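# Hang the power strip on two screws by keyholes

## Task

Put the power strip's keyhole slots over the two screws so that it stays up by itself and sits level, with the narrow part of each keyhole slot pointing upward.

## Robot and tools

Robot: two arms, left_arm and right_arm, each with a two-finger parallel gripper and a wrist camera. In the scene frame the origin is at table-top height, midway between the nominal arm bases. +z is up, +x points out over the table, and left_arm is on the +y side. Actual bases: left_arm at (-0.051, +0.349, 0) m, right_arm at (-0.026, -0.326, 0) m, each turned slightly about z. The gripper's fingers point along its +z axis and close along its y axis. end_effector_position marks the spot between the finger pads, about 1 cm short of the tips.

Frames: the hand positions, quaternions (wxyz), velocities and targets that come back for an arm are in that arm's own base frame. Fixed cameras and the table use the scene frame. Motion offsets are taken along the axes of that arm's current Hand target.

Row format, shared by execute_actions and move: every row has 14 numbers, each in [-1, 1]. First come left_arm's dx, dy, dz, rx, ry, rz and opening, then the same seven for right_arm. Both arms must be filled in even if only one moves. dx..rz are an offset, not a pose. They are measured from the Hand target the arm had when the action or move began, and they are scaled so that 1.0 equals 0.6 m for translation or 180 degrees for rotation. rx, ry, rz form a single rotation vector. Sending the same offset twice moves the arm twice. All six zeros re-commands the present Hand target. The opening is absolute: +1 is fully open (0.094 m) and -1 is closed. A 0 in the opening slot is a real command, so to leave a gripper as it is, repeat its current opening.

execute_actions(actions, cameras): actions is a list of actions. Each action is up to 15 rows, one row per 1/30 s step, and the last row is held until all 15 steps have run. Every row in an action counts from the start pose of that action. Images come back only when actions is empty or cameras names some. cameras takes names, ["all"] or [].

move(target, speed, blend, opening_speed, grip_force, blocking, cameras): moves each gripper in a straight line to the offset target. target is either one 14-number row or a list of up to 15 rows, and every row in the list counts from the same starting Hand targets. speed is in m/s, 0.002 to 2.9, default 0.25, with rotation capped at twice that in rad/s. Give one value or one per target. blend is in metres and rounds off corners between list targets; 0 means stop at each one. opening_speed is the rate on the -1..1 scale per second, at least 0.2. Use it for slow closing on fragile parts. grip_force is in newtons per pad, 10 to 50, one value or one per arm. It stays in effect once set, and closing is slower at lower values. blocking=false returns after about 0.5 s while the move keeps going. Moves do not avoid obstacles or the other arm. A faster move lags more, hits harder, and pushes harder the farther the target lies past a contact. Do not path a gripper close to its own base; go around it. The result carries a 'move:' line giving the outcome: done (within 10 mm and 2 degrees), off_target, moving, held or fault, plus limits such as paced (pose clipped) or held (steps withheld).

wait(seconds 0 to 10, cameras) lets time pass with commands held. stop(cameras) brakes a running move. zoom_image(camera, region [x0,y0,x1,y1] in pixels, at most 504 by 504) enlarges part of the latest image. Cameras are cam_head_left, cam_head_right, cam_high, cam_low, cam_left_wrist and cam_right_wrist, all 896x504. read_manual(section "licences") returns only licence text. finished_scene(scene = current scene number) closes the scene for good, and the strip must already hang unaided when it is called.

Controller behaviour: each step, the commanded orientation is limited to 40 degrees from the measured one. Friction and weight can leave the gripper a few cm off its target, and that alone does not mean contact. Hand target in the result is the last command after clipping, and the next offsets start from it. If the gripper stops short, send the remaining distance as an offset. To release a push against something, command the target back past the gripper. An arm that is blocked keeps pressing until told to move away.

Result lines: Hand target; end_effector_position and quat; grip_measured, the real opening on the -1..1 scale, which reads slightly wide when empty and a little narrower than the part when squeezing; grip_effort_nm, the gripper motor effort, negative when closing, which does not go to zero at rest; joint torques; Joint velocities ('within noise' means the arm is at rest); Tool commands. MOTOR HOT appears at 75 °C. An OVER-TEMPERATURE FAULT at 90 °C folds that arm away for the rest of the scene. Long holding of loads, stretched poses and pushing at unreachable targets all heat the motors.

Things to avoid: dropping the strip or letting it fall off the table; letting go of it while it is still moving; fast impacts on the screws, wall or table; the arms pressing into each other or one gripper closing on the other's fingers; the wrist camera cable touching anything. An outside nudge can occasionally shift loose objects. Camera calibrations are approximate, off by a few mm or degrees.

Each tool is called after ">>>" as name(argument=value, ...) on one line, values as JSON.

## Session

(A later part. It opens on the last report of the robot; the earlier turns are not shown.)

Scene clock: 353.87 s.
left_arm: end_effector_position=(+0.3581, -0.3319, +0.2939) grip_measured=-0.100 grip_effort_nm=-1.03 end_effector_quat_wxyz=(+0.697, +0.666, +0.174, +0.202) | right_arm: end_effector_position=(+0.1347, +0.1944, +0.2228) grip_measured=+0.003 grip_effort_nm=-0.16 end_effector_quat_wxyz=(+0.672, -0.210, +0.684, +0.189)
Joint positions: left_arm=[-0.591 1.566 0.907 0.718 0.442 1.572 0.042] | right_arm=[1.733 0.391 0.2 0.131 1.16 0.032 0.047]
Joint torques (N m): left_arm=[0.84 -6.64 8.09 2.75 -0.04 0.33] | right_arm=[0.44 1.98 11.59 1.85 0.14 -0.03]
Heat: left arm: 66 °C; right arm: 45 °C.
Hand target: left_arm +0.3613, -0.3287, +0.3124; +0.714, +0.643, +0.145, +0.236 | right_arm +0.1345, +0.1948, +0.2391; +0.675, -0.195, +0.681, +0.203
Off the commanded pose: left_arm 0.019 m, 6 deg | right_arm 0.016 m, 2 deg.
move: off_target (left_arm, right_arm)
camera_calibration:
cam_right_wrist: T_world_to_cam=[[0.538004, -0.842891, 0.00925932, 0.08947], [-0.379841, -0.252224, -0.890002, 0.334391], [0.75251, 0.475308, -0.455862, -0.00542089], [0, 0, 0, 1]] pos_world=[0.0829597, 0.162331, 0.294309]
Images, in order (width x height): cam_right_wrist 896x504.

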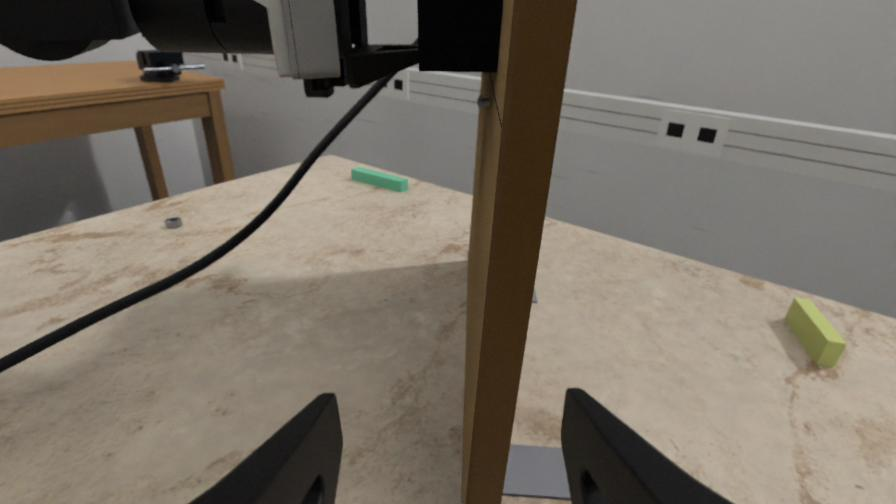

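>>> move(target=[0,0,-0.008,0,0,0,-0.35,0,0,0,0,0,0,0], speed=0.04)

>>> move(target=[0,-0.006,0,0,0,0,-0.35,0,0,0,0,0,0,0], speed=0.04)

>>> move(target=[0,0,-0.008,0,0,0,-0.35,0,0,0,0,0,0,0], speed=0.04, cameras=["cam_right_wrist","cam_head_left","cam_low"])

>>> zoom_image(camera="cam_head_left", region=[330, 180, 630, 350])

Scene clock: 359.73 s.
left_arm: end_effector_position=(+0.3589, -0.3285, +0.2848) grip_measured=-0.100 grip_effort_nm=-1.03 end_effector_quat_wxyz=(+0.691, +0.670, +0.180, +0.202) | right_arm: end_effector_position=(+0.1347, +0.1944, +0.2228) grip_measured=+0.003 grip_effort_nm=-0.15 end_effector_quat_wxyz=(+0.672, -0.210, +0.684, +0.189)
Joint positions: left_arm=[-0.585 1.566 0.888 0.719 0.44 1.576 0.042] | right_arm=[1.733 0.391 0.2 0.131 1.16 0.032 0.047]
Joint torques (N m): left_arm=[0.83 -7.92 8.09 2.8 0.04 0.29] | right_arm=[0.39 2.15 11.37 1.85 0.13 -0.11]
Heat: left arm: 67 °C; right arm: 45 °C.
Hand target: left_arm +0.3588, -0.3246, +0.3117; +0.714, +0.643, +0.145, +0.236 | right_arm +0.1345, +0.1948, +0.2391; +0.675, -0.195, +0.681, +0.203
Off the commanded pose: left_arm 0.027 m, 7 deg | right_arm 0.016 m, 2 deg.
move: off_target (left_arm, right_arm)

Scene clock: 360.63 s.
left_arm: end_effector_position=(+0.3582, -0.3281, +0.2837) grip_measured=-0.100 grip_effort_nm=-1.03 end_effector_quat_wxyz=(+0.691, +0.670, +0.179, +0.203) | right_arm: end_effector_position=(+0.1347, +0.1944, +0.2228) grip_measured=+0.003 grip_effort_nm=-0.15 end_effector_quat_wxyz=(+0.672, -0.210, +0.684, +0.189)
Joint positions: left_arm=[-0.585 1.566 0.88 0.728 0.44 1.577 0.042] | right_arm=[1.733 0.391 0.2 0.131 1.16 0.032 0.047]
Joint torques (N m): left_arm=[0.88 -7.23 8.08 2.83 0.04 0.28] | right_arm=[0.42 2.15 11.55 1.83 0.14 -0.06]
Heat: left arm: 67 °C; right arm: 45 °C.
Hand target: left_arm +0.3594, -0.3248, +0.3081; +0.714, +0.643, +0.145, +0.236 | right_arm +0.1345, +0.1948, +0.2391; +0.675, -0.195, +0.681, +0.203
Off the commanded pose: left_arm 0.025 m, 7 deg | right_arm 0.016 m, 2 deg.
move: off_target (left_arm, right_arm)

Scene clock: 361.53 s.
left_arm: end_effector_position=(+0.3590, -0.3245, +0.2766) grip_measured=-0.100 grip_effort_nm=-1.03 end_effector_quat_wxyz=(+0.687, +0.673, +0.184, +0.202) | right_arm: end_effector_position=(+0.1347, +0.1944, +0.2228) grip_measured=+0.003 grip_effort_nm=-0.15 end_effector_quat_wxyz=(+0.672, -0.210, +0.684, +0.189)
Joint positions: left_arm=[-0.578 1.566 0.862 0.733 0.44 1.578 0.042] | right_arm=[1.733 0.391 0.2 0.131 1.16 0.032 0.047]
Joint torques (N m): left_arm=[0.79 -8.49 8.01 2.84 0.1 0.26] | right_arm=[0.21 2.21 11.63 1.83 0.16 -0.07]
Heat: left arm: 67 °C; right arm: 45 °C.
Hand target: left_arm +0.3570, -0.3207, +0.3076; +0.714, +0.643, +0.145, +0.237 | right_arm +0.1345, +0.1948, +0.2391; +0.675, -0.195, +0.681, +0.203
Off the commanded pose: left_arm 0.031 m, 7 deg | right_arm 0.016 m, 2 deg.
move: off_target (left_arm, right_arm)
camera_calibration:
cam_right_wrist: T_world_to_cam=[[0.538004, -0.842891, 0.00925932, 0.08947], [-0.379841, -0.252224, -0.890002, 0.334391], [0.75251, 0.475308, -0.455862, -0.00542089], [0, 0, 0, 1]] pos_world=[0.0829597, 0.162331, 0.294309]
Images, in order (width x height): cam_head_left 896x504, cam_low 896x504, cam_right_wrist 896x504.

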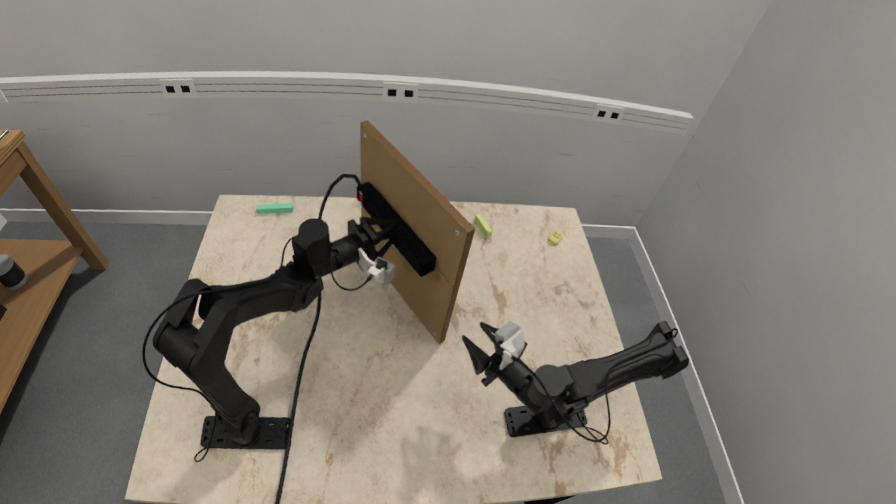

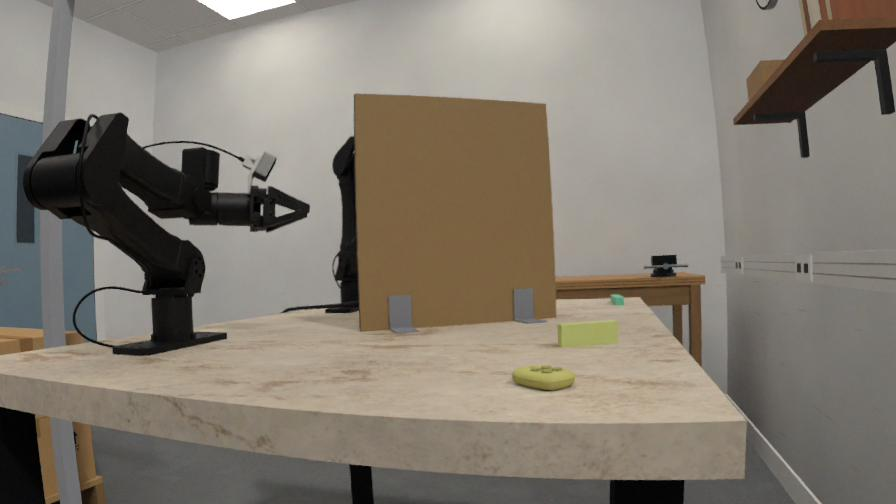

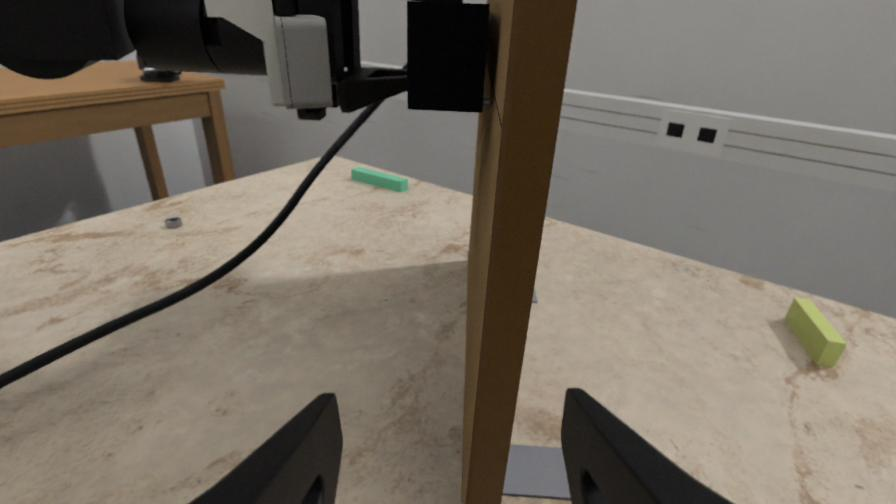

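Scaled by 1.680 from the camera's 896x504 image, which has a finer 1280x720 frame.

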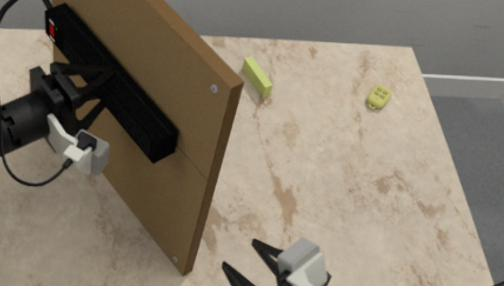

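>>> move(target=[0,-0.008,0,0,0,0,-0.35,0,0,0,0,0,0,0], speed=0.04)

>>> move(target=[0,-0.008,0,0,0,0,-0.35,0,0,0,0,0,0,0], speed=0.04, cameras=["cam_right_wrist"])

>>> zoom_image(camera="cam_right_wrist", region=[370, 0, 530, 150])

Scene clock: 366.80 s.
left_arm: end_effector_position=(+0.3579, -0.3240, +0.2775) grip_measured=-0.100 grip_effort_nm=-1.03 end_effector_quat_wxyz=(+0.691, +0.670, +0.180, +0.205) | right_arm: end_effector_position=(+0.1347, +0.1944, +0.2228) grip_measured=+0.003 grip_effort_nm=-0.15 end_effector_quat_wxyz=(+0.672, -0.210, +0.684, +0.189)
Joint positions: left_arm=[-0.578 1.566 0.854 0.754 0.441 1.578 0.042] | right_arm=[1.733 0.391 0.2 0.131 1.16 0.032 0.047]
Joint torques (N m): left_arm=[0.85 -7.42 8.01 2.83 0.1 0.26] | right_arm=[0.49 2.18 11.58 1.84 0.12 -0.07]
Heat: left arm: 67 °C; right arm: 45 °C.
Hand target: left_arm +0.3577, -0.3210, +0.3029; +0.714, +0.643, +0.145, +0.237 | right_arm +0.1345, +0.1948, +0.2391; +0.675, -0.195, +0.681, +0.203
Off the commanded pose: left_arm 0.026 m, 7 deg | right_arm 0.016 m, 2 deg.
move: off_target (left_arm, right_arm)

Scene clock: 367.83 s.
left_arm: end_effector_position=(+0.3577, -0.3240, +0.2756) grip_measured=-0.100 grip_effort_nm=-1.03 end_effector_quat_wxyz=(+0.692, +0.668, +0.179, +0.206) | right_arm: end_effector_position=(+0.1347, +0.1944, +0.2228) grip_measured=+0.003 grip_effort_nm=-0.15 end_effector_quat_wxyz=(+0.672, -0.210, +0.684, +0.189)
Joint positions: left_arm=[-0.578 1.573 0.845 0.775 0.442 1.578 0.042] | right_arm=[1.733 0.391 0.2 0.131 1.16 0.032 0.047]
Joint torques (N m): left_arm=[0.91 -6.95 7.92 2.81 0.1 0.26] | right_arm=[0.44 2.06 11.54 1.8 0.1 -0.06]
Heat: left arm: 67 °C; right arm: 45 °C.
Hand target: left_arm +0.3584, -0.3213, +0.2981; +0.714, +0.643, +0.145, +0.237 | right_arm +0.1345, +0.1948, +0.2391; +0.675, -0.195, +0.681, +0.203
Off the commanded pose: left_arm 0.023 m, 6 deg | right_arm 0.016 m, 2 deg.
move: off_target (left_arm, right_arm)
camera_calibration:
cam_right_wrist: T_world_to_cam=[[0.538004, -0.842891, 0.00925932, 0.08947], [-0.379841, -0.252224, -0.890002, 0.334391], [0.75251, 0.475308, -0.455862, -0.00542089], [0, 0, 0, 1]] pos_world=[0.0829597, 0.162331, 0.294309]
Images, in order (width x height): cam_right_wrist 896x504.

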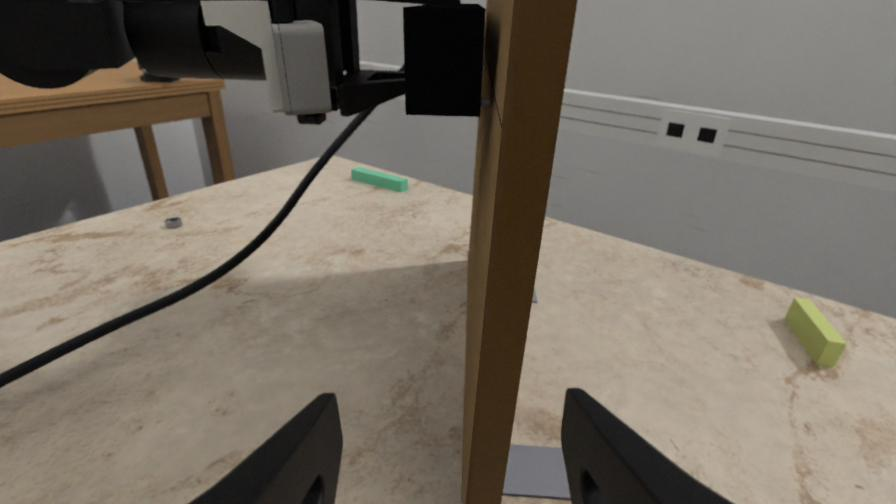

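Scaled by 3.150 from the camera's 896x504 image, which has a finer 1280x720 frame.

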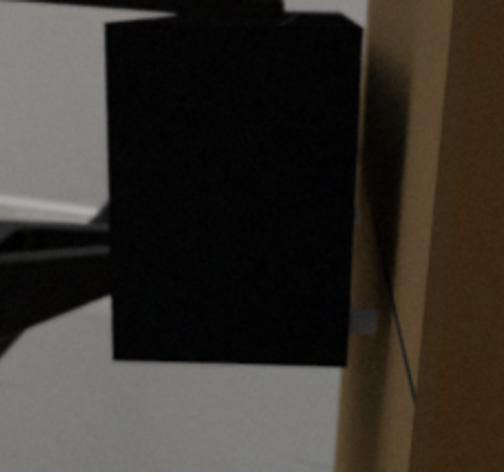

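>>> move(target=[[0,0,-0.04,0,0,0,-0.35,0,0,0,0,0,0,0],[0.003,-0.026,-0.04,0,0,-0.004,-0.35,0,0,0,0,0,0,0]], speed=0.08)

>>> move(target=[0,0,0.03,0,0,0,-0.35,0,0,0,0,0,0,0], speed=0.05, cameras=["cam_right_wrist"])

>>> zoom_image(camera="cam_right_wrist", region=[370, 0, 530, 200])

Scene clock: 378.27 s.
left_arm: end_effector_position=(+0.3498, -0.3031, +0.2583) grip_measured=-0.100 grip_effort_nm=-1.03 end_effector_quat_wxyz=(+0.694, +0.666, +0.179, +0.205) | right_arm: end_effector_position=(+0.1347, +0.1944, +0.2228) grip_measured=+0.003 grip_effort_nm=-0.15 end_effector_quat_wxyz=(+0.672, -0.210, +0.684, +0.189)
Joint positions: left_arm=[-0.533 1.547 0.734 0.867 0.487 1.57 0.042] | right_arm=[1.733 0.391 0.2 0.131 1.16 0.032 0.047]
Joint torques (N m): left_arm=[0.72 -6.5 7.62 2.77 0.06 0.16] | right_arm=[0.39 2.19 11.62 1.85 0.14 -0.09]
Heat: left arm: 65 °C; right arm: 45 °C.
Hand target: left_arm +0.3500, -0.3009, +0.2796; +0.715, +0.642, +0.150, +0.232 | right_arm +0.1345, +0.1948, +0.2391; +0.675, -0.195, +0.681, +0.203
Off the commanded pose: left_arm 0.022 m, 6 deg | right_arm 0.016 m, 2 deg.
move: off_target (left_arm, right_arm)

Scene clock: 379.20 s.
left_arm: end_effector_position=(+0.3546, -0.3104, +0.2436) grip_measured=-0.100 grip_effort_nm=-1.03 end_effector_quat_wxyz=(+0.686, +0.675, +0.188, +0.198) | right_arm: end_effector_position=(+0.1347, +0.1944, +0.2228) grip_measured=+0.003 grip_effort_nm=-0.15 end_effector_quat_wxyz=(+0.672, -0.210, +0.684, +0.189)
Joint positions: left_arm=[-0.546 1.594 0.747 0.868 0.473 1.57 0.042] | right_arm=[1.733 0.391 0.2 0.131 1.16 0.032 0.047]
Joint torques (N m): left_arm=[-0.61 -6.75 11.38 2.7 -0.05 0.17] | right_arm=[0.42 2.13 11.66 1.85 0.13 -0.07]
Heat: left arm: 65 °C; right arm: 45 °C.
Hand target: left_arm +0.3592, -0.3163, +0.2820; +0.715, +0.642, +0.149, +0.232 | right_arm +0.1345, +0.1948, +0.2391; +0.675, -0.195, +0.681, +0.203
Off the commanded pose: left_arm 0.039 m, 8 deg | right_arm 0.016 m, 2 deg.
move: off_target (left_arm, right_arm)
camera_calibration:
cam_right_wrist: T_world_to_cam=[[0.538004, -0.842891, 0.00925932, 0.08947], [-0.379841, -0.252224, -0.890002, 0.334391], [0.75251, 0.475308, -0.455862, -0.00542089], [0, 0, 0, 1]] pos_world=[0.0829597, 0.162331, 0.294309]
Images, in order (width x height): cam_right_wrist 896x504.

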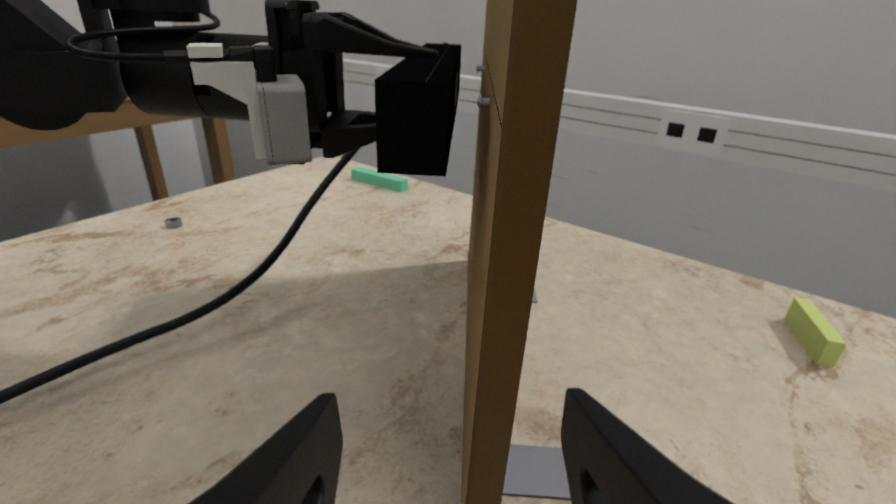

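Scaled by 2.520 from the camera's 896x504 image, which has a finer 1280x720 frame.

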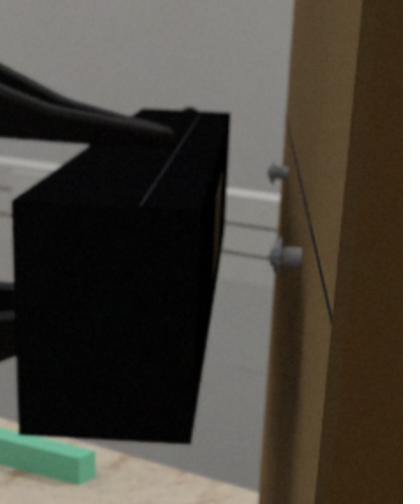

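>>> move(target=[-0.006,0.009,0.014,0,0,0,-0.35,0,0,0,0,0,0,0], speed=0.05)

>>> move(target=[0,0,0.02,0,0,0,-0.35,0,0,0,0,0,0,0], speed=0.04)

>>> move(target=[0,0,0.02,0,0,0,-0.35,0,0,0,0,0,0,0], speed=0.04, cameras=["cam_right_wrist"])

Scene clock: 383.40 s.
left_arm: end_effector_position=(+0.3563, -0.3192, +0.2531) grip_measured=-0.100 grip_effort_nm=-1.03 end_effector_quat_wxyz=(+0.690, +0.671, +0.185, +0.201) | right_arm: end_effector_position=(+0.1347, +0.1944, +0.2228) grip_measured=+0.003 grip_effort_nm=-0.15 end_effector_quat_wxyz=(+0.672, -0.210, +0.684, +0.189)
Joint positions: left_arm=[-0.568 1.601 0.783 0.854 0.45 1.57 0.042] | right_arm=[1.733 0.391 0.2 0.131 1.16 0.032 0.047]
Joint torques (N m): left_arm=[-0.64 -6.97 11.38 2.55 -0.03 0.2] | right_arm=[0.47 2.21 11.55 1.84 0.12 -0.09]
Heat: left arm: 65 °C; right arm: 45 °C.
Hand target: left_arm +0.3597, -0.3249, +0.2881; +0.715, +0.642, +0.150, +0.232 | right_arm +0.1345, +0.1948, +0.2391; +0.675, -0.195, +0.681, +0.203
Off the commanded pose: left_arm 0.036 m, 7 deg | right_arm 0.016 m, 2 deg.
move: off_target (left_arm, right_arm)

Scene clock: 384.13 s.
left_arm: end_effector_position=(+0.3571, -0.3271, +0.2534) grip_measured=-0.100 grip_effort_nm=-1.03 end_effector_quat_wxyz=(+0.690, +0.672, +0.181, +0.196) | right_arm: end_effector_position=(+0.1347, +0.1944, +0.2228) grip_measured=+0.003 grip_effort_nm=-0.15 end_effector_quat_wxyz=(+0.672, -0.210, +0.684, +0.189)
Joint positions: left_arm=[-0.581 1.622 0.808 0.847 0.449 1.57 0.042] | right_arm=[1.733 0.391 0.2 0.131 1.16 0.032 0.047]
Joint torques (N m): left_arm=[-0.81 -6.26 12.85 2.52 -0.18 0.22] | right_arm=[0.47 2.21 11.52 1.83 0.14 -0.08]
Heat: left arm: 65 °C; right arm: 45 °C.
Hand target: left_arm +0.3658, -0.3350, +0.2898; +0.715, +0.642, +0.149, +0.232 | right_arm +0.1345, +0.1948, +0.2391; +0.675, -0.195, +0.681, +0.203
Off the commanded pose: left_arm 0.038 m, 7 deg | right_arm 0.016 m, 2 deg.
move: off_target (left_arm, right_arm)

Scene clock: 384.83 s.
left_arm: end_effector_position=(+0.3571, -0.3279, +0.2530) grip_measured=-0.100 grip_effort_nm=-1.03 end_effector_quat_wxyz=(+0.691, +0.673, +0.180, +0.195) | right_arm: end_effector_position=(+0.1347, +0.1944, +0.2228) grip_measured=+0.003 grip_effort_nm=-0.15 end_effector_quat_wxyz=(+0.672, -0.210, +0.684, +0.189)
Joint positions: left_arm=[-0.582 1.624 0.811 0.847 0.452 1.57 0.042] | right_arm=[1.733 0.391 0.2 0.131 1.16 0.032 0.047]
Joint torques (N m): left_arm=[-2.19 -4.29 15.8 2.44 -0.35 0.21] | right_arm=[0.39 2.11 11.52 1.85 0.11 -0.09]
Heat: left arm: 65 °C; right arm: 45 °C.
Hand target: left_arm +0.3719, -0.3453, +0.2913; +0.715, +0.642, +0.149, +0.232 | right_arm +0.1345, +0.1948, +0.2391; +0.675, -0.195, +0.681, +0.203
Off the commanded pose: left_arm 0.045 m, 7 deg | right_arm 0.016 m, 2 deg.
move: off_target (left_arm, right_arm)
camera_calibration:
cam_right_wrist: T_world_to_cam=[[0.538004, -0.842891, 0.00925932, 0.08947], [-0.379841, -0.252224, -0.890002, 0.334391], [0.75251, 0.475308, -0.455862, -0.00542089], [0, 0, 0, 1]] pos_world=[0.0829597, 0.162331, 0.294309]
Images, in order (width x height): cam_right_wrist 896x504.

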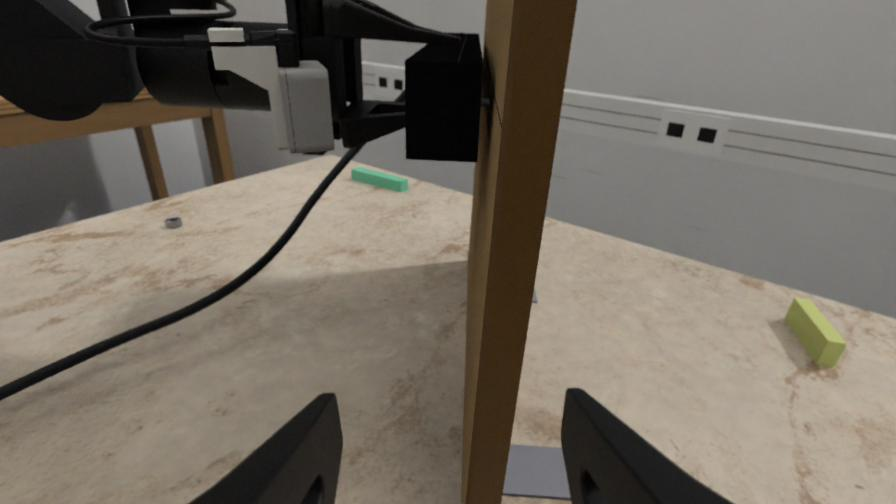

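>>> move(target=[[0,0,-0.05,0,0,0,-0.35,0,0,0,0,0,0,0],[0.008,-0.008,-0.05,0,0,0,-0.35,0,0,0,0,0,0,0],[0.008,-0.008,0,0,0,0,-0.35,0,0,0,0,0,0,0]], speed=0.08)

>>> move(target=[[0,0,-0.05,0,0,0,-0.35,0,0,0,0,0,0,0],[0.003,-0.004,-0.05,0,0,0,-0.35,0,0,0,0,0,0,0],[0.003,-0.004,0,0,0,0,-0.35,0,0,0,0,0,0,0]], speed=0.08, cameras=["cam_right_wrist"])

>>> zoom_image(camera="cam_right_wrist", region=[370, 0, 530, 200])

Scene clock: 389.73 s.
left_arm: end_effector_position=(+0.3574, -0.3275, +0.2525) grip_measured=-0.100 grip_effort_nm=-1.03 end_effector_quat_wxyz=(+0.694, +0.672, +0.173, +0.192) | right_arm: end_effector_position=(+0.1347, +0.1944, +0.2228) grip_measured=+0.003 grip_effort_nm=-0.15 end_effector_quat_wxyz=(+0.672, -0.210, +0.684, +0.189)
Joint positions: left_arm=[-0.572 1.636 0.811 0.868 0.478 1.569 0.042] | right_arm=[1.733 0.391 0.2 0.131 1.16 0.032 0.047]
Joint torques (N m): left_arm=[-1.85 -3.71 15.92 2.4 -0.48 0.2] | right_arm=[0.42 2.14 11.54 1.84 0.11 -0.1]
Heat: left arm: 64 °C; right arm: 45 °C.
Hand target: left_arm +0.3767, -0.3431, +0.2870; +0.715, +0.642, +0.149, +0.232 | right_arm +0.1345, +0.1948, +0.2391; +0.675, -0.195, +0.681, +0.203
Off the commanded pose: left_arm 0.042 m, 7 deg | right_arm 0.016 m, 2 deg.
move: off_target (left_arm, right_arm)

Scene clock: 391.37 s.
left_arm: end_effector_position=(+0.3574, -0.3274, +0.2517) grip_measured=-0.100 grip_effort_nm=-1.03 end_effector_quat_wxyz=(+0.697, +0.671, +0.168, +0.191) | right_arm: end_effector_position=(+0.1347, +0.1944, +0.2228) grip_measured=+0.003 grip_effort_nm=-0.16 end_effector_quat_wxyz=(+0.672, -0.210, +0.684, +0.189)
Joint positions: left_arm=[-0.568 1.644 0.808 0.885 0.489 1.57 0.042] | right_arm=[1.733 0.391 0.2 0.131 1.16 0.032 0.047]
Joint torques (N m): left_arm=[-1.69 -3.64 16.09 2.31 -0.53 0.19] | right_arm=[0.36 2.07 11.62 1.83 0.14 -0.06]
Heat: left arm: 64 °C; right arm: 45 °C.
Hand target: left_arm +0.3786, -0.3423, +0.2846; +0.715, +0.642, +0.149, +0.232 | right_arm +0.1345, +0.1948, +0.2391; +0.675, -0.195, +0.681, +0.203
Off the commanded pose: left_arm 0.042 m, 6 deg | right_arm 0.016 m, 2 deg.
move: off_target (left_arm, right_arm)
camera_calibration:
cam_right_wrist: T_world_to_cam=[[0.538004, -0.842891, 0.00925932, 0.08947], [-0.379841, -0.252224, -0.890002, 0.334391], [0.75251, 0.475308, -0.455862, -0.00542089], [0, 0, 0, 1]] pos_world=[0.0829597, 0.162331, 0.294309]
Images, in order (width x height): cam_right_wrist 896x504.

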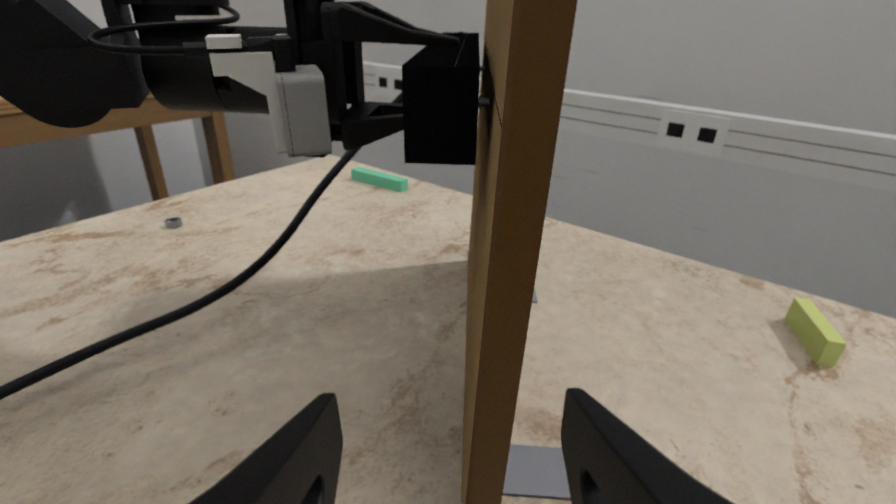

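Scaled by 2.520 from the camera's 896x504 image, which has a finer 1280x720 frame.

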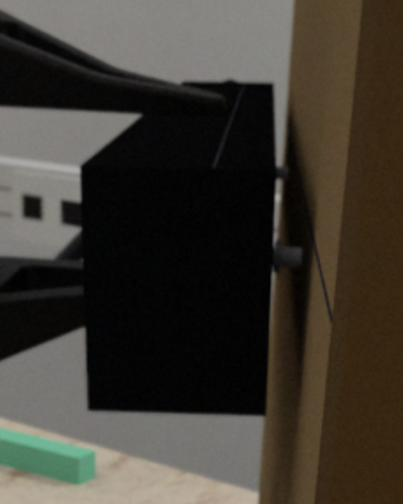

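>>> move(target=[[0,0,-0.08,0,0,0,-0.35,0,0,0,0,0,0,0],[-0.003,0,-0.04,0,0,0,-0.35,0,0,0,0,0,0,0]], speed=0.08)

Scene clock: 398.00 s.
left_arm: end_effector_position=(+0.3603, -0.3177, +0.2468) grip_measured=-0.100 grip_effort_nm=-1.03 end_effector_quat_wxyz=(+0.690, +0.670, +0.184, +0.200) | right_arm: end_effector_position=(+0.1347, +0.1944, +0.2228) grip_measured=+0.003 grip_effort_nm=-0.15 end_effector_quat_wxyz=(+0.672, -0.210, +0.684, +0.189)
Joint positions: left_arm=[-0.556 1.628 0.78 0.885 0.463 1.568 0.042] | right_arm=[1.733 0.391 0.2 0.131 1.16 0.032 0.047]
Joint torques (N m): left_arm=[-0.44 -7.05 11.34 2.54 -0.04 0.2] | right_arm=[0.34 2.07 11.59 1.84 0.12 -0.07]
Heat: left arm: 63 °C; right arm: 46 °C.
Hand target: left_arm +0.3647, -0.3229, +0.2813; +0.715, +0.642, +0.149, +0.232 | right_arm +0.1345, +0.1948, +0.2391; +0.675, -0.195, +0.681, +0.203
Off the commanded pose: left_arm 0.035 m, 7 deg | right_arm 0.016 m, 2 deg.
move: off_target (left_arm, right_arm)

>>> move(target=[-0.007,0.004,0.014,0,0,0,-0.35,0,0,0,0,0,0,0], speed=0.05)

>>> move(target=[0,0,0.018,0,0,0,-0.35,0,0,0,0,0,0,0], speed=0.04)

>>> move(target=[0,0,0.018,0,0,0,-0.35,0,0,0,0,0,0,0], speed=0.04, cameras=["cam_right_wrist"])

>>> zoom_image(camera="cam_right_wrist", region=[370, 0, 530, 200])

Scene clock: 401.87 s.
left_arm: end_effector_position=(+0.3582, -0.3252, +0.2483) grip_measured=-0.100 grip_effort_nm=-1.03 end_effector_quat_wxyz=(+0.690, +0.672, +0.182, +0.196) | right_arm: end_effector_position=(+0.1347, +0.1944, +0.2228) grip_measured=+0.003 grip_effort_nm=-0.15 end_effector_quat_wxyz=(+0.672, -0.210, +0.684, +0.189)
Joint positions: left_arm=[-0.575 1.633 0.796 0.87 0.454 1.568 0.042] | right_arm=[1.733 0.391 0.2 0.131 1.16 0.032 0.047]
Joint torques (N m): left_arm=[-0.83 -6.79 12.15 2.53 -0.17 0.23] | right_arm=[0.42 2.1 11.55 1.83 0.11 -0.07]
Heat: left arm: 63 °C; right arm: 46 °C.
Hand target: left_arm +0.3652, -0.3320, +0.2845; +0.715, +0.642, +0.150, +0.232 | right_arm +0.1345, +0.1948, +0.2391; +0.675, -0.195, +0.681, +0.203
Off the commanded pose: left_arm 0.037 m, 7 deg | right_arm 0.016 m, 2 deg.
move: off_target (left_arm, right_arm)

Scene clock: 402.57 s.
left_arm: end_effector_position=(+0.3582, -0.3260, +0.2480) grip_measured=-0.100 grip_effort_nm=-1.03 end_effector_quat_wxyz=(+0.690, +0.673, +0.181, +0.195) | right_arm: end_effector_position=(+0.1347, +0.1944, +0.2228) grip_measured=+0.003 grip_effort_nm=-0.15 end_effector_quat_wxyz=(+0.672, -0.210, +0.684, +0.189)
Joint positions: left_arm=[-0.575 1.635 0.799 0.869 0.457 1.568 0.042] | right_arm=[1.733 0.391 0.2 0.131 1.16 0.032 0.047]
Joint torques (N m): left_arm=[-2.09 -5.04 14.84 2.45 -0.33 0.23] | right_arm=[0.39 2.13 11.64 1.84 0.15 -0.08]
Heat: left arm: 63 °C; right arm: 46 °C.
Hand target: left_arm +0.3707, -0.3412, +0.2860; +0.715, +0.642, +0.149, +0.232 | right_arm +0.1345, +0.1948, +0.2391; +0.675, -0.195, +0.681, +0.203
Off the commanded pose: left_arm 0.043 m, 7 deg | right_arm 0.016 m, 2 deg.
move: off_target (left_arm, right_arm)

Scene clock: 403.27 s.
left_arm: end_effector_position=(+0.3582, -0.3266, +0.2477) grip_measured=-0.100 grip_effort_nm=-1.03 end_effector_quat_wxyz=(+0.691, +0.673, +0.180, +0.194) | right_arm: end_effector_position=(+0.1347, +0.1944, +0.2228) grip_measured=+0.003 grip_effort_nm=-0.15 end_effector_quat_wxyz=(+0.672, -0.210, +0.684, +0.189)
Joint positions: left_arm=[-0.575 1.638 0.801 0.869 0.46 1.569 0.042] | right_arm=[1.733 0.391 0.2 0.131 1.16 0.032 0.047]
Joint torques (N m): left_arm=[-3.32 -3.48 17.35 2.38 -0.49 0.22] | right_arm=[0.29 2.14 11.55 1.82 0.11 -0.07]
Heat: left arm: 63 °C; right arm: 46 °C.
Hand target: left_arm +0.3762, -0.3504, +0.2874; +0.715, +0.642, +0.150, +0.232 | right_arm +0.1345, +0.1948, +0.2391; +0.675, -0.195, +0.681, +0.203
Off the commanded pose: left_arm 0.050 m, 7 deg | right_arm 0.016 m, 2 deg.
move: off_target (left_arm, right_arm)
camera_calibration:
cam_right_wrist: T_world_to_cam=[[0.538004, -0.842891, 0.00925932, 0.08947], [-0.379841, -0.252224, -0.890002, 0.334391], [0.75251, 0.475308, -0.455862, -0.00542089], [0, 0, 0, 1]] pos_world=[0.0829597, 0.162331, 0.294309]
Images, in order (width x height): cam_right_wrist 896x504.

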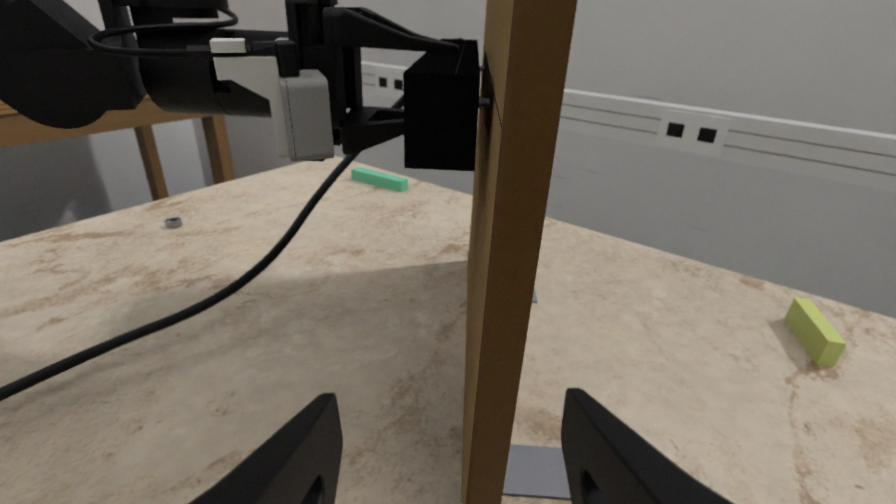

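Scaled by 2.520 from the camera's 896x504 image, which has a finer 1280x720 frame.

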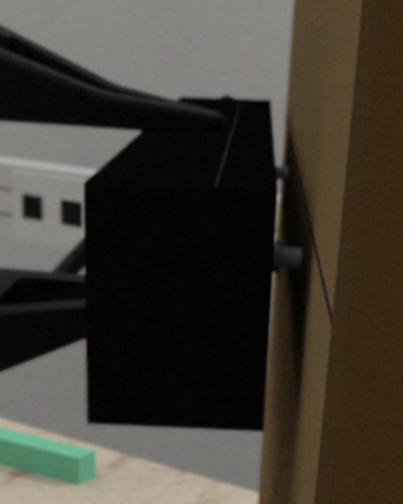

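>>> move(target=[[0,0,-0.2,0,0,0,-0.35,0,0,0,0,0,0,0]], speed=0.15, cameras=["cam_right_wrist"])

>>> zoom_image(camera="cam_right_wrist", region=[270, 0, 430, 180])

>>> zoom_image(camera="cam_right_wrist", region=[340, 30, 410, 130])

Scene clock: 414.97 s.
left_arm: end_effector_position=(+0.3193, -0.2524, +0.2427) grip_measured=-0.100 grip_effort_nm=-1.03 end_effector_quat_wxyz=(+0.693, +0.668, +0.185, +0.199) | right_arm: end_effector_position=(+0.1347, +0.1944, +0.2228) grip_measured=+0.003 grip_effort_nm=-0.15 end_effector_quat_wxyz=(+0.672, -0.210, +0.684, +0.189)
Joint positions: left_arm=[-0.417 1.378 0.523 0.903 0.603 1.553 0.042] | right_arm=[1.733 0.391 0.2 0.131 1.16 0.032 0.047]
Joint torques (N m): left_arm=[0.59 -7.46 7.23 2.63 0.04 0.13] | right_arm=[0.4 2.14 11.64 1.85 0.09 -0.1]
Heat: left arm: 63 °C; right arm: 46 °C.
Hand target: left_arm +0.3148, -0.2485, +0.2716; +0.715, +0.642, +0.149, +0.232 | right_arm +0.1345, +0.1948, +0.2391; +0.675, -0.195, +0.681, +0.203
Off the commanded pose: left_arm 0.030 m, 7 deg | right_arm 0.016 m, 2 deg.
move: off_target (left_arm, right_arm)
camera_calibration:
cam_right_wrist: T_world_to_cam=[[0.538004, -0.842891, 0.00925932, 0.08947], [-0.379841, -0.252224, -0.890002, 0.334391], [0.75251, 0.475308, -0.455862, -0.00542089], [0, 0, 0, 1]] pos_world=[0.0829597, 0.162331, 0.294309]
Images, in order (width x height): cam_right_wrist 896x504.

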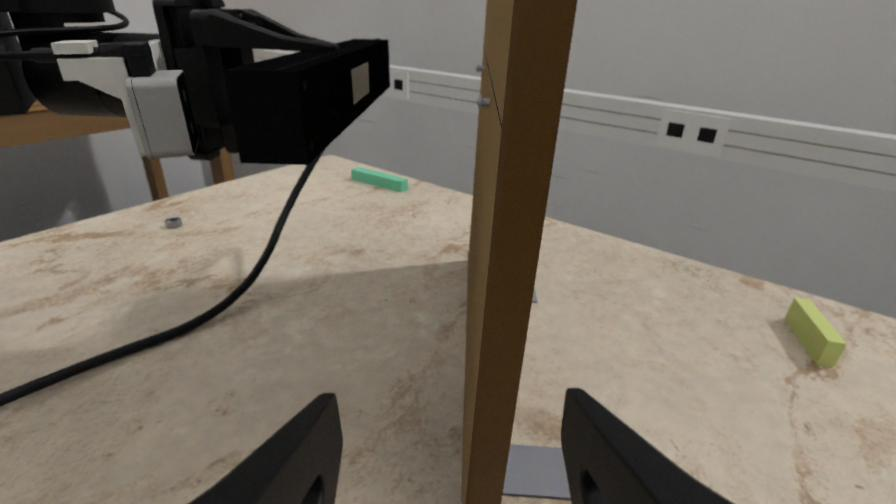

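Scaled by 2.800 from the camera's 896x504 image, which has a finer 1280x720 frame.

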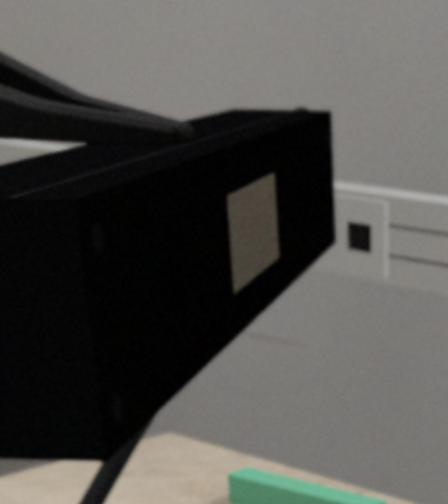

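Scaled by 5.040 from the camera's 896x504 image, which has a finer 1280x720 frame.

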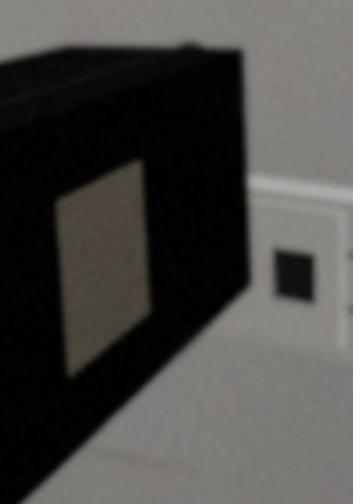

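>>> move(target=[[0,0,-0.15,0,0,0,-0.35,0,0,0,0,0,0,0],[0,0,-0.15,0,-0.25,0,-0.35,0,0,0,0,0,0,0]], speed=0.25, cameras=["cam_right_wrist","cam_high"])

>>> zoom_image(camera="cam_right_wrist", region=[200, 0, 420, 200])

Scene clock: 423.53 s.
left_arm: end_effector_position=(+0.2652, -0.1739, +0.2467) grip_measured=-0.100 grip_effort_nm=-1.03 end_effector_quat_wxyz=(+0.708, +0.705, +0.002, +0.021) | right_arm: end_effector_position=(+0.1347, +0.1944, +0.2228) grip_measured=+0.003 grip_effort_nm=-0.16 end_effector_quat_wxyz=(+0.672, -0.210, +0.684, +0.189)
Joint positions: left_arm=[0.021 1.491 0.56 1.293 1.557 1.237 0.042] | right_arm=[1.733 0.391 0.2 0.131 1.16 0.032 0.047]
Joint torques (N m): left_arm=[0.36 -5.26 9.31 1.43 -0.2 0.32] | right_arm=[0.49 2 11.54 1.85 0.14 -0.05]
Heat: left arm: 64 °C; right arm: 46 °C.
Hand target: left_arm +0.2687, -0.1721, +0.2599; +0.718, +0.682, -0.136, -0.032 | right_arm +0.1345, +0.1948, +0.2391; +0.675, -0.195, +0.681, +0.203
Off the commanded pose: left_arm 0.014 m, 17 deg | right_arm 0.016 m, 2 deg.
joint sent to its limit (left arm) — joint 5 (wrist yaw), upper limit. The joint targets are off in orientation, not in position.
move: off_target (left_arm, right_arm)
camera_calibration:
cam_right_wrist: T_world_to_cam=[[0.538004, -0.842891, 0.00925932, 0.08947], [-0.379841, -0.252224, -0.890002, 0.334391], [0.75251, 0.475308, -0.455862, -0.00542089], [0, 0, 0, 1]] pos_world=[0.0829597, 0.162331, 0.294309]
Images, in order (width x height): cam_high 896x504, cam_right_wrist 896x504.

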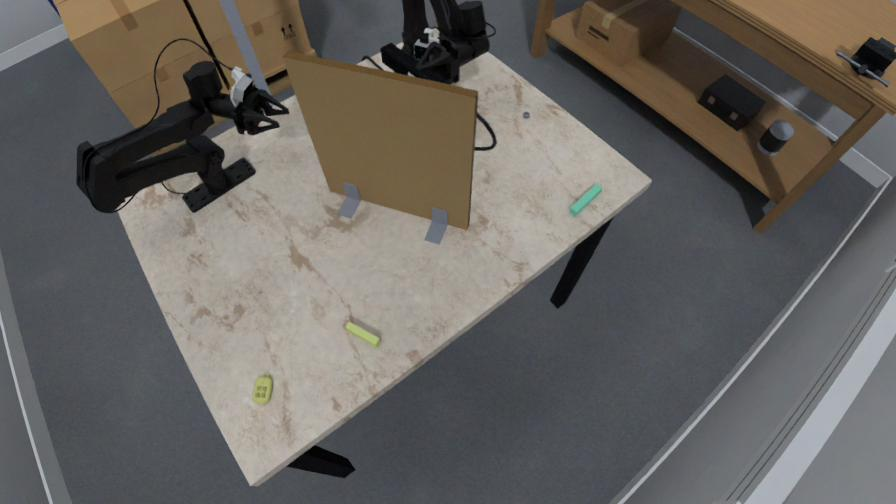

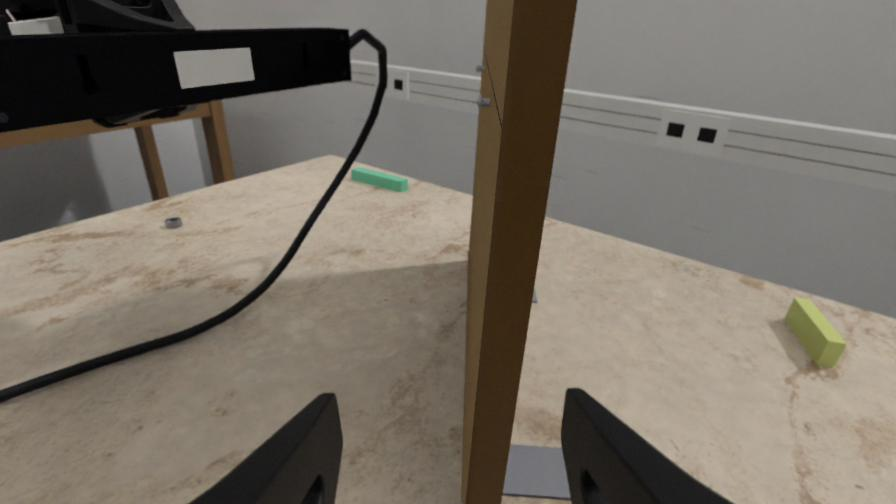

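Scaled by 2.291 from the camera's 896x504 image, which has a finer 1280x720 frame.

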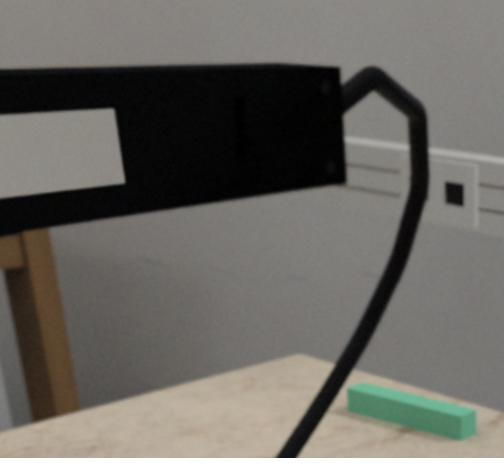

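Slots are visible. Zoom in.

>>> zoom_image(camera="cam_right_wrist", region=[280, 20, 360, 100])

>>> zoom_image(camera="cam_right_wrist", region=[50, 30, 130, 130])

>>> zoom_image(camera="cam_right_wrist", region=[0, 20, 360, 140])

Scaled by 6.300 from the camera's 896x504 image, which has a finer 1280x720 frame.

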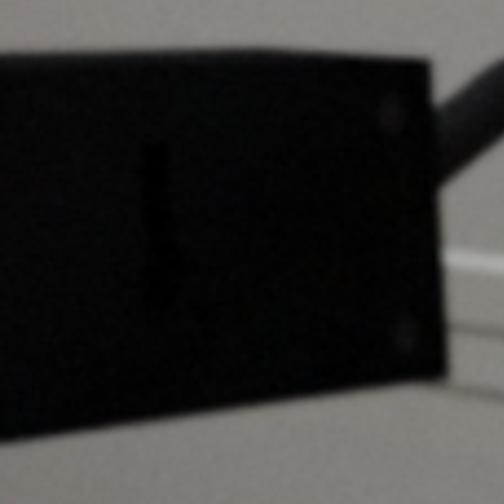

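Scaled by 5.040 from the camera's 896x504 image, which has a finer 1280x720 frame.

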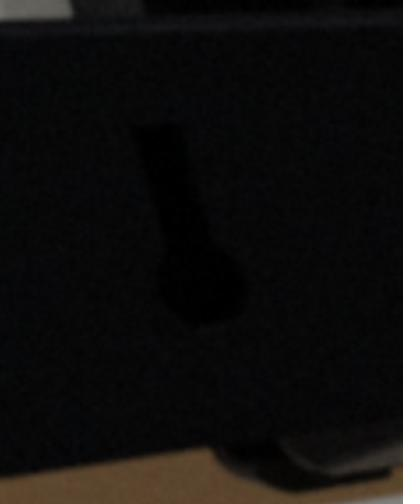

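Scaled by 1.400 from the camera's 896x504 image, which has a finer 1280x720 frame.

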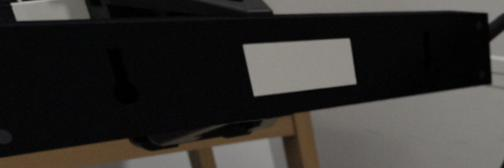

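>>> move(target=[[0,0,0,0,0.23,0,-0.35,0,0,0,0,0,0,0]], speed=0.25)

Scene clock: 437.90 s.
left_arm: end_effector_position=(+0.2716, -0.1717, +0.2459) grip_measured=-0.100 grip_effort_nm=-1.03 end_effector_quat_wxyz=(+0.715, +0.657, +0.154, +0.181) | right_arm: end_effector_position=(+0.1347, +0.1944, +0.2228) grip_measured=+0.003 grip_effort_nm=-0.15 end_effector_quat_wxyz=(+0.672, -0.210, +0.684, +0.189)
Joint positions: left_arm=[-0.069 1.145 0.311 1.004 1.017 1.444 0.042] | right_arm=[1.733 0.391 0.2 0.131 1.16 0.032 0.047]
Joint torques (N m): left_arm=[-0.76 -4.55 7.3 1.92 -0.22 0.18] | right_arm=[0.44 2.15 11.59 1.83 0.12 -0.08]
Heat: left arm: 59 °C; right arm: 46 °C.
Hand target: left_arm +0.2688, -0.1720, +0.2598; +0.720, +0.649, +0.127, +0.212 | right_arm +0.1345, +0.1948, +0.2391; +0.675, -0.195, +0.681, +0.203
Off the commanded pose: left_arm 0.014 m, 5 deg | right_arm 0.016 m, 2 deg.
move: off_target (left_arm, right_arm)

>>> move(target=[[0,0,0.26,0,0.02,0,-0.35,0,0,0,0,0,0,0]], speed=0.2, cameras=["cam_right_wrist"])

>>> zoom_image(camera="cam_right_wrist", region=[370, 0, 530, 200])

Scene clock: 441.97 s.
left_arm: end_effector_position=(+0.3357, -0.3045, +0.2460) grip_measured=-0.100 grip_effort_nm=-1.03 end_effector_quat_wxyz=(+0.692, +0.669, +0.184, +0.200) | right_arm: end_effector_position=(+0.1347, +0.1944, +0.2228) grip_measured=+0.003 grip_effort_nm=-0.15 end_effector_quat_wxyz=(+0.672, -0.210, +0.684, +0.189)
Joint positions: left_arm=[-0.562 1.528 0.671 0.898 0.46 1.565 0.042] | right_arm=[1.733 0.391 0.2 0.131 1.16 0.032 0.047]
Joint torques (N m): left_arm=[-0.49 -6.13 11.18 2.51 -0.05 0.24] | right_arm=[0.47 2.19 11.58 1.84 0.11 -0.06]
Heat: left arm: 59 °C; right arm: 46 °C.
Hand target: left_arm +0.3401, -0.3094, +0.2794; +0.715, +0.642, +0.149, +0.232 | right_arm +0.1345, +0.1948, +0.2391; +0.675, -0.195, +0.681, +0.203
Off the commanded pose: left_arm 0.034 m, 7 deg | right_arm 0.016 m, 2 deg.
move: off_target (left_arm, right_arm)
camera_calibration:
cam_right_wrist: T_world_to_cam=[[0.538004, -0.842891, 0.00925932, 0.08947], [-0.379841, -0.252224, -0.890002, 0.334391], [0.75251, 0.475308, -0.455862, -0.00542089], [0, 0, 0, 1]] pos_world=[0.0829597, 0.162331, 0.294309]
Images, in order (width x height): cam_right_wrist 896x504.

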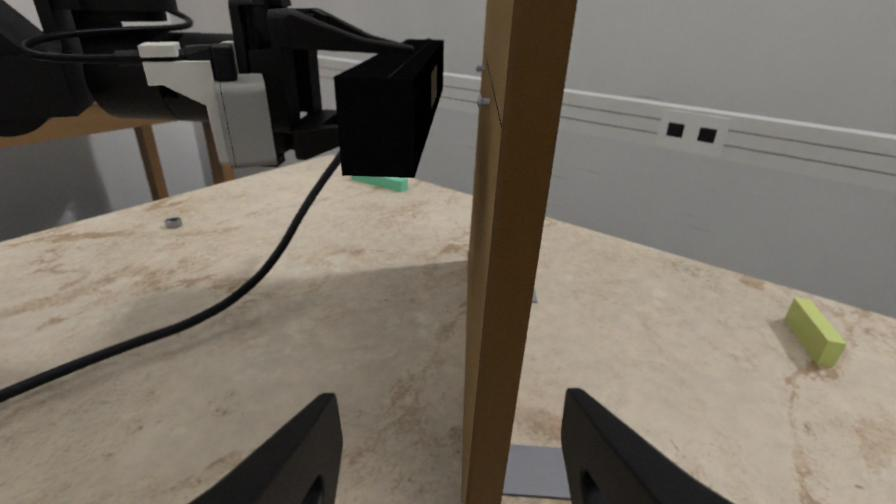

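Scaled by 2.520 from the camera's 896x504 image, which has a finer 1280x720 frame.

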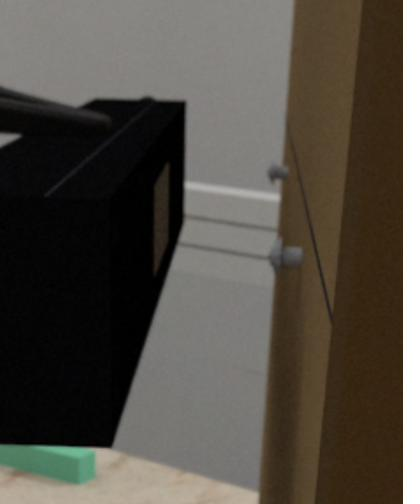

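>>> move(target=[[0.015,0.008,0.04,0,0,-0.006,-0.35,0,0,0,0,0,0,0]], speed=0.08)

Scene clock: 452.73 s.
left_arm: end_effector_position=(+0.3561, -0.3187, +0.2533) grip_measured=-0.100 grip_effort_nm=-1.03 end_effector_quat_wxyz=(+0.691, +0.669, +0.190, +0.197) | right_arm: end_effector_position=(+0.1347, +0.1944, +0.2228) grip_measured=+0.003 grip_effort_nm=-0.15 end_effector_quat_wxyz=(+0.672, -0.210, +0.684, +0.189)
Joint positions: left_arm=[-0.567 1.6 0.782 0.855 0.45 1.556 0.042] | right_arm=[1.733 0.391 0.2 0.131 1.16 0.032 0.047]
Joint torques (N m): left_arm=[-0.68 -6.93 11.41 2.54 -0.04 0.16] | right_arm=[0.54 2.03 11.66 1.84 0.14 -0.07]
Heat: left arm: 64 °C; right arm: 46 °C.
Hand target: left_arm +0.3594, -0.3246, +0.2881; +0.717, +0.641, +0.156, +0.225 | right_arm +0.1345, +0.1948, +0.2391; +0.675, -0.195, +0.681, +0.203
Off the commanded pose: left_arm 0.035 m, 7 deg | right_arm 0.016 m, 2 deg.
move: off_target (left_arm, right_arm)


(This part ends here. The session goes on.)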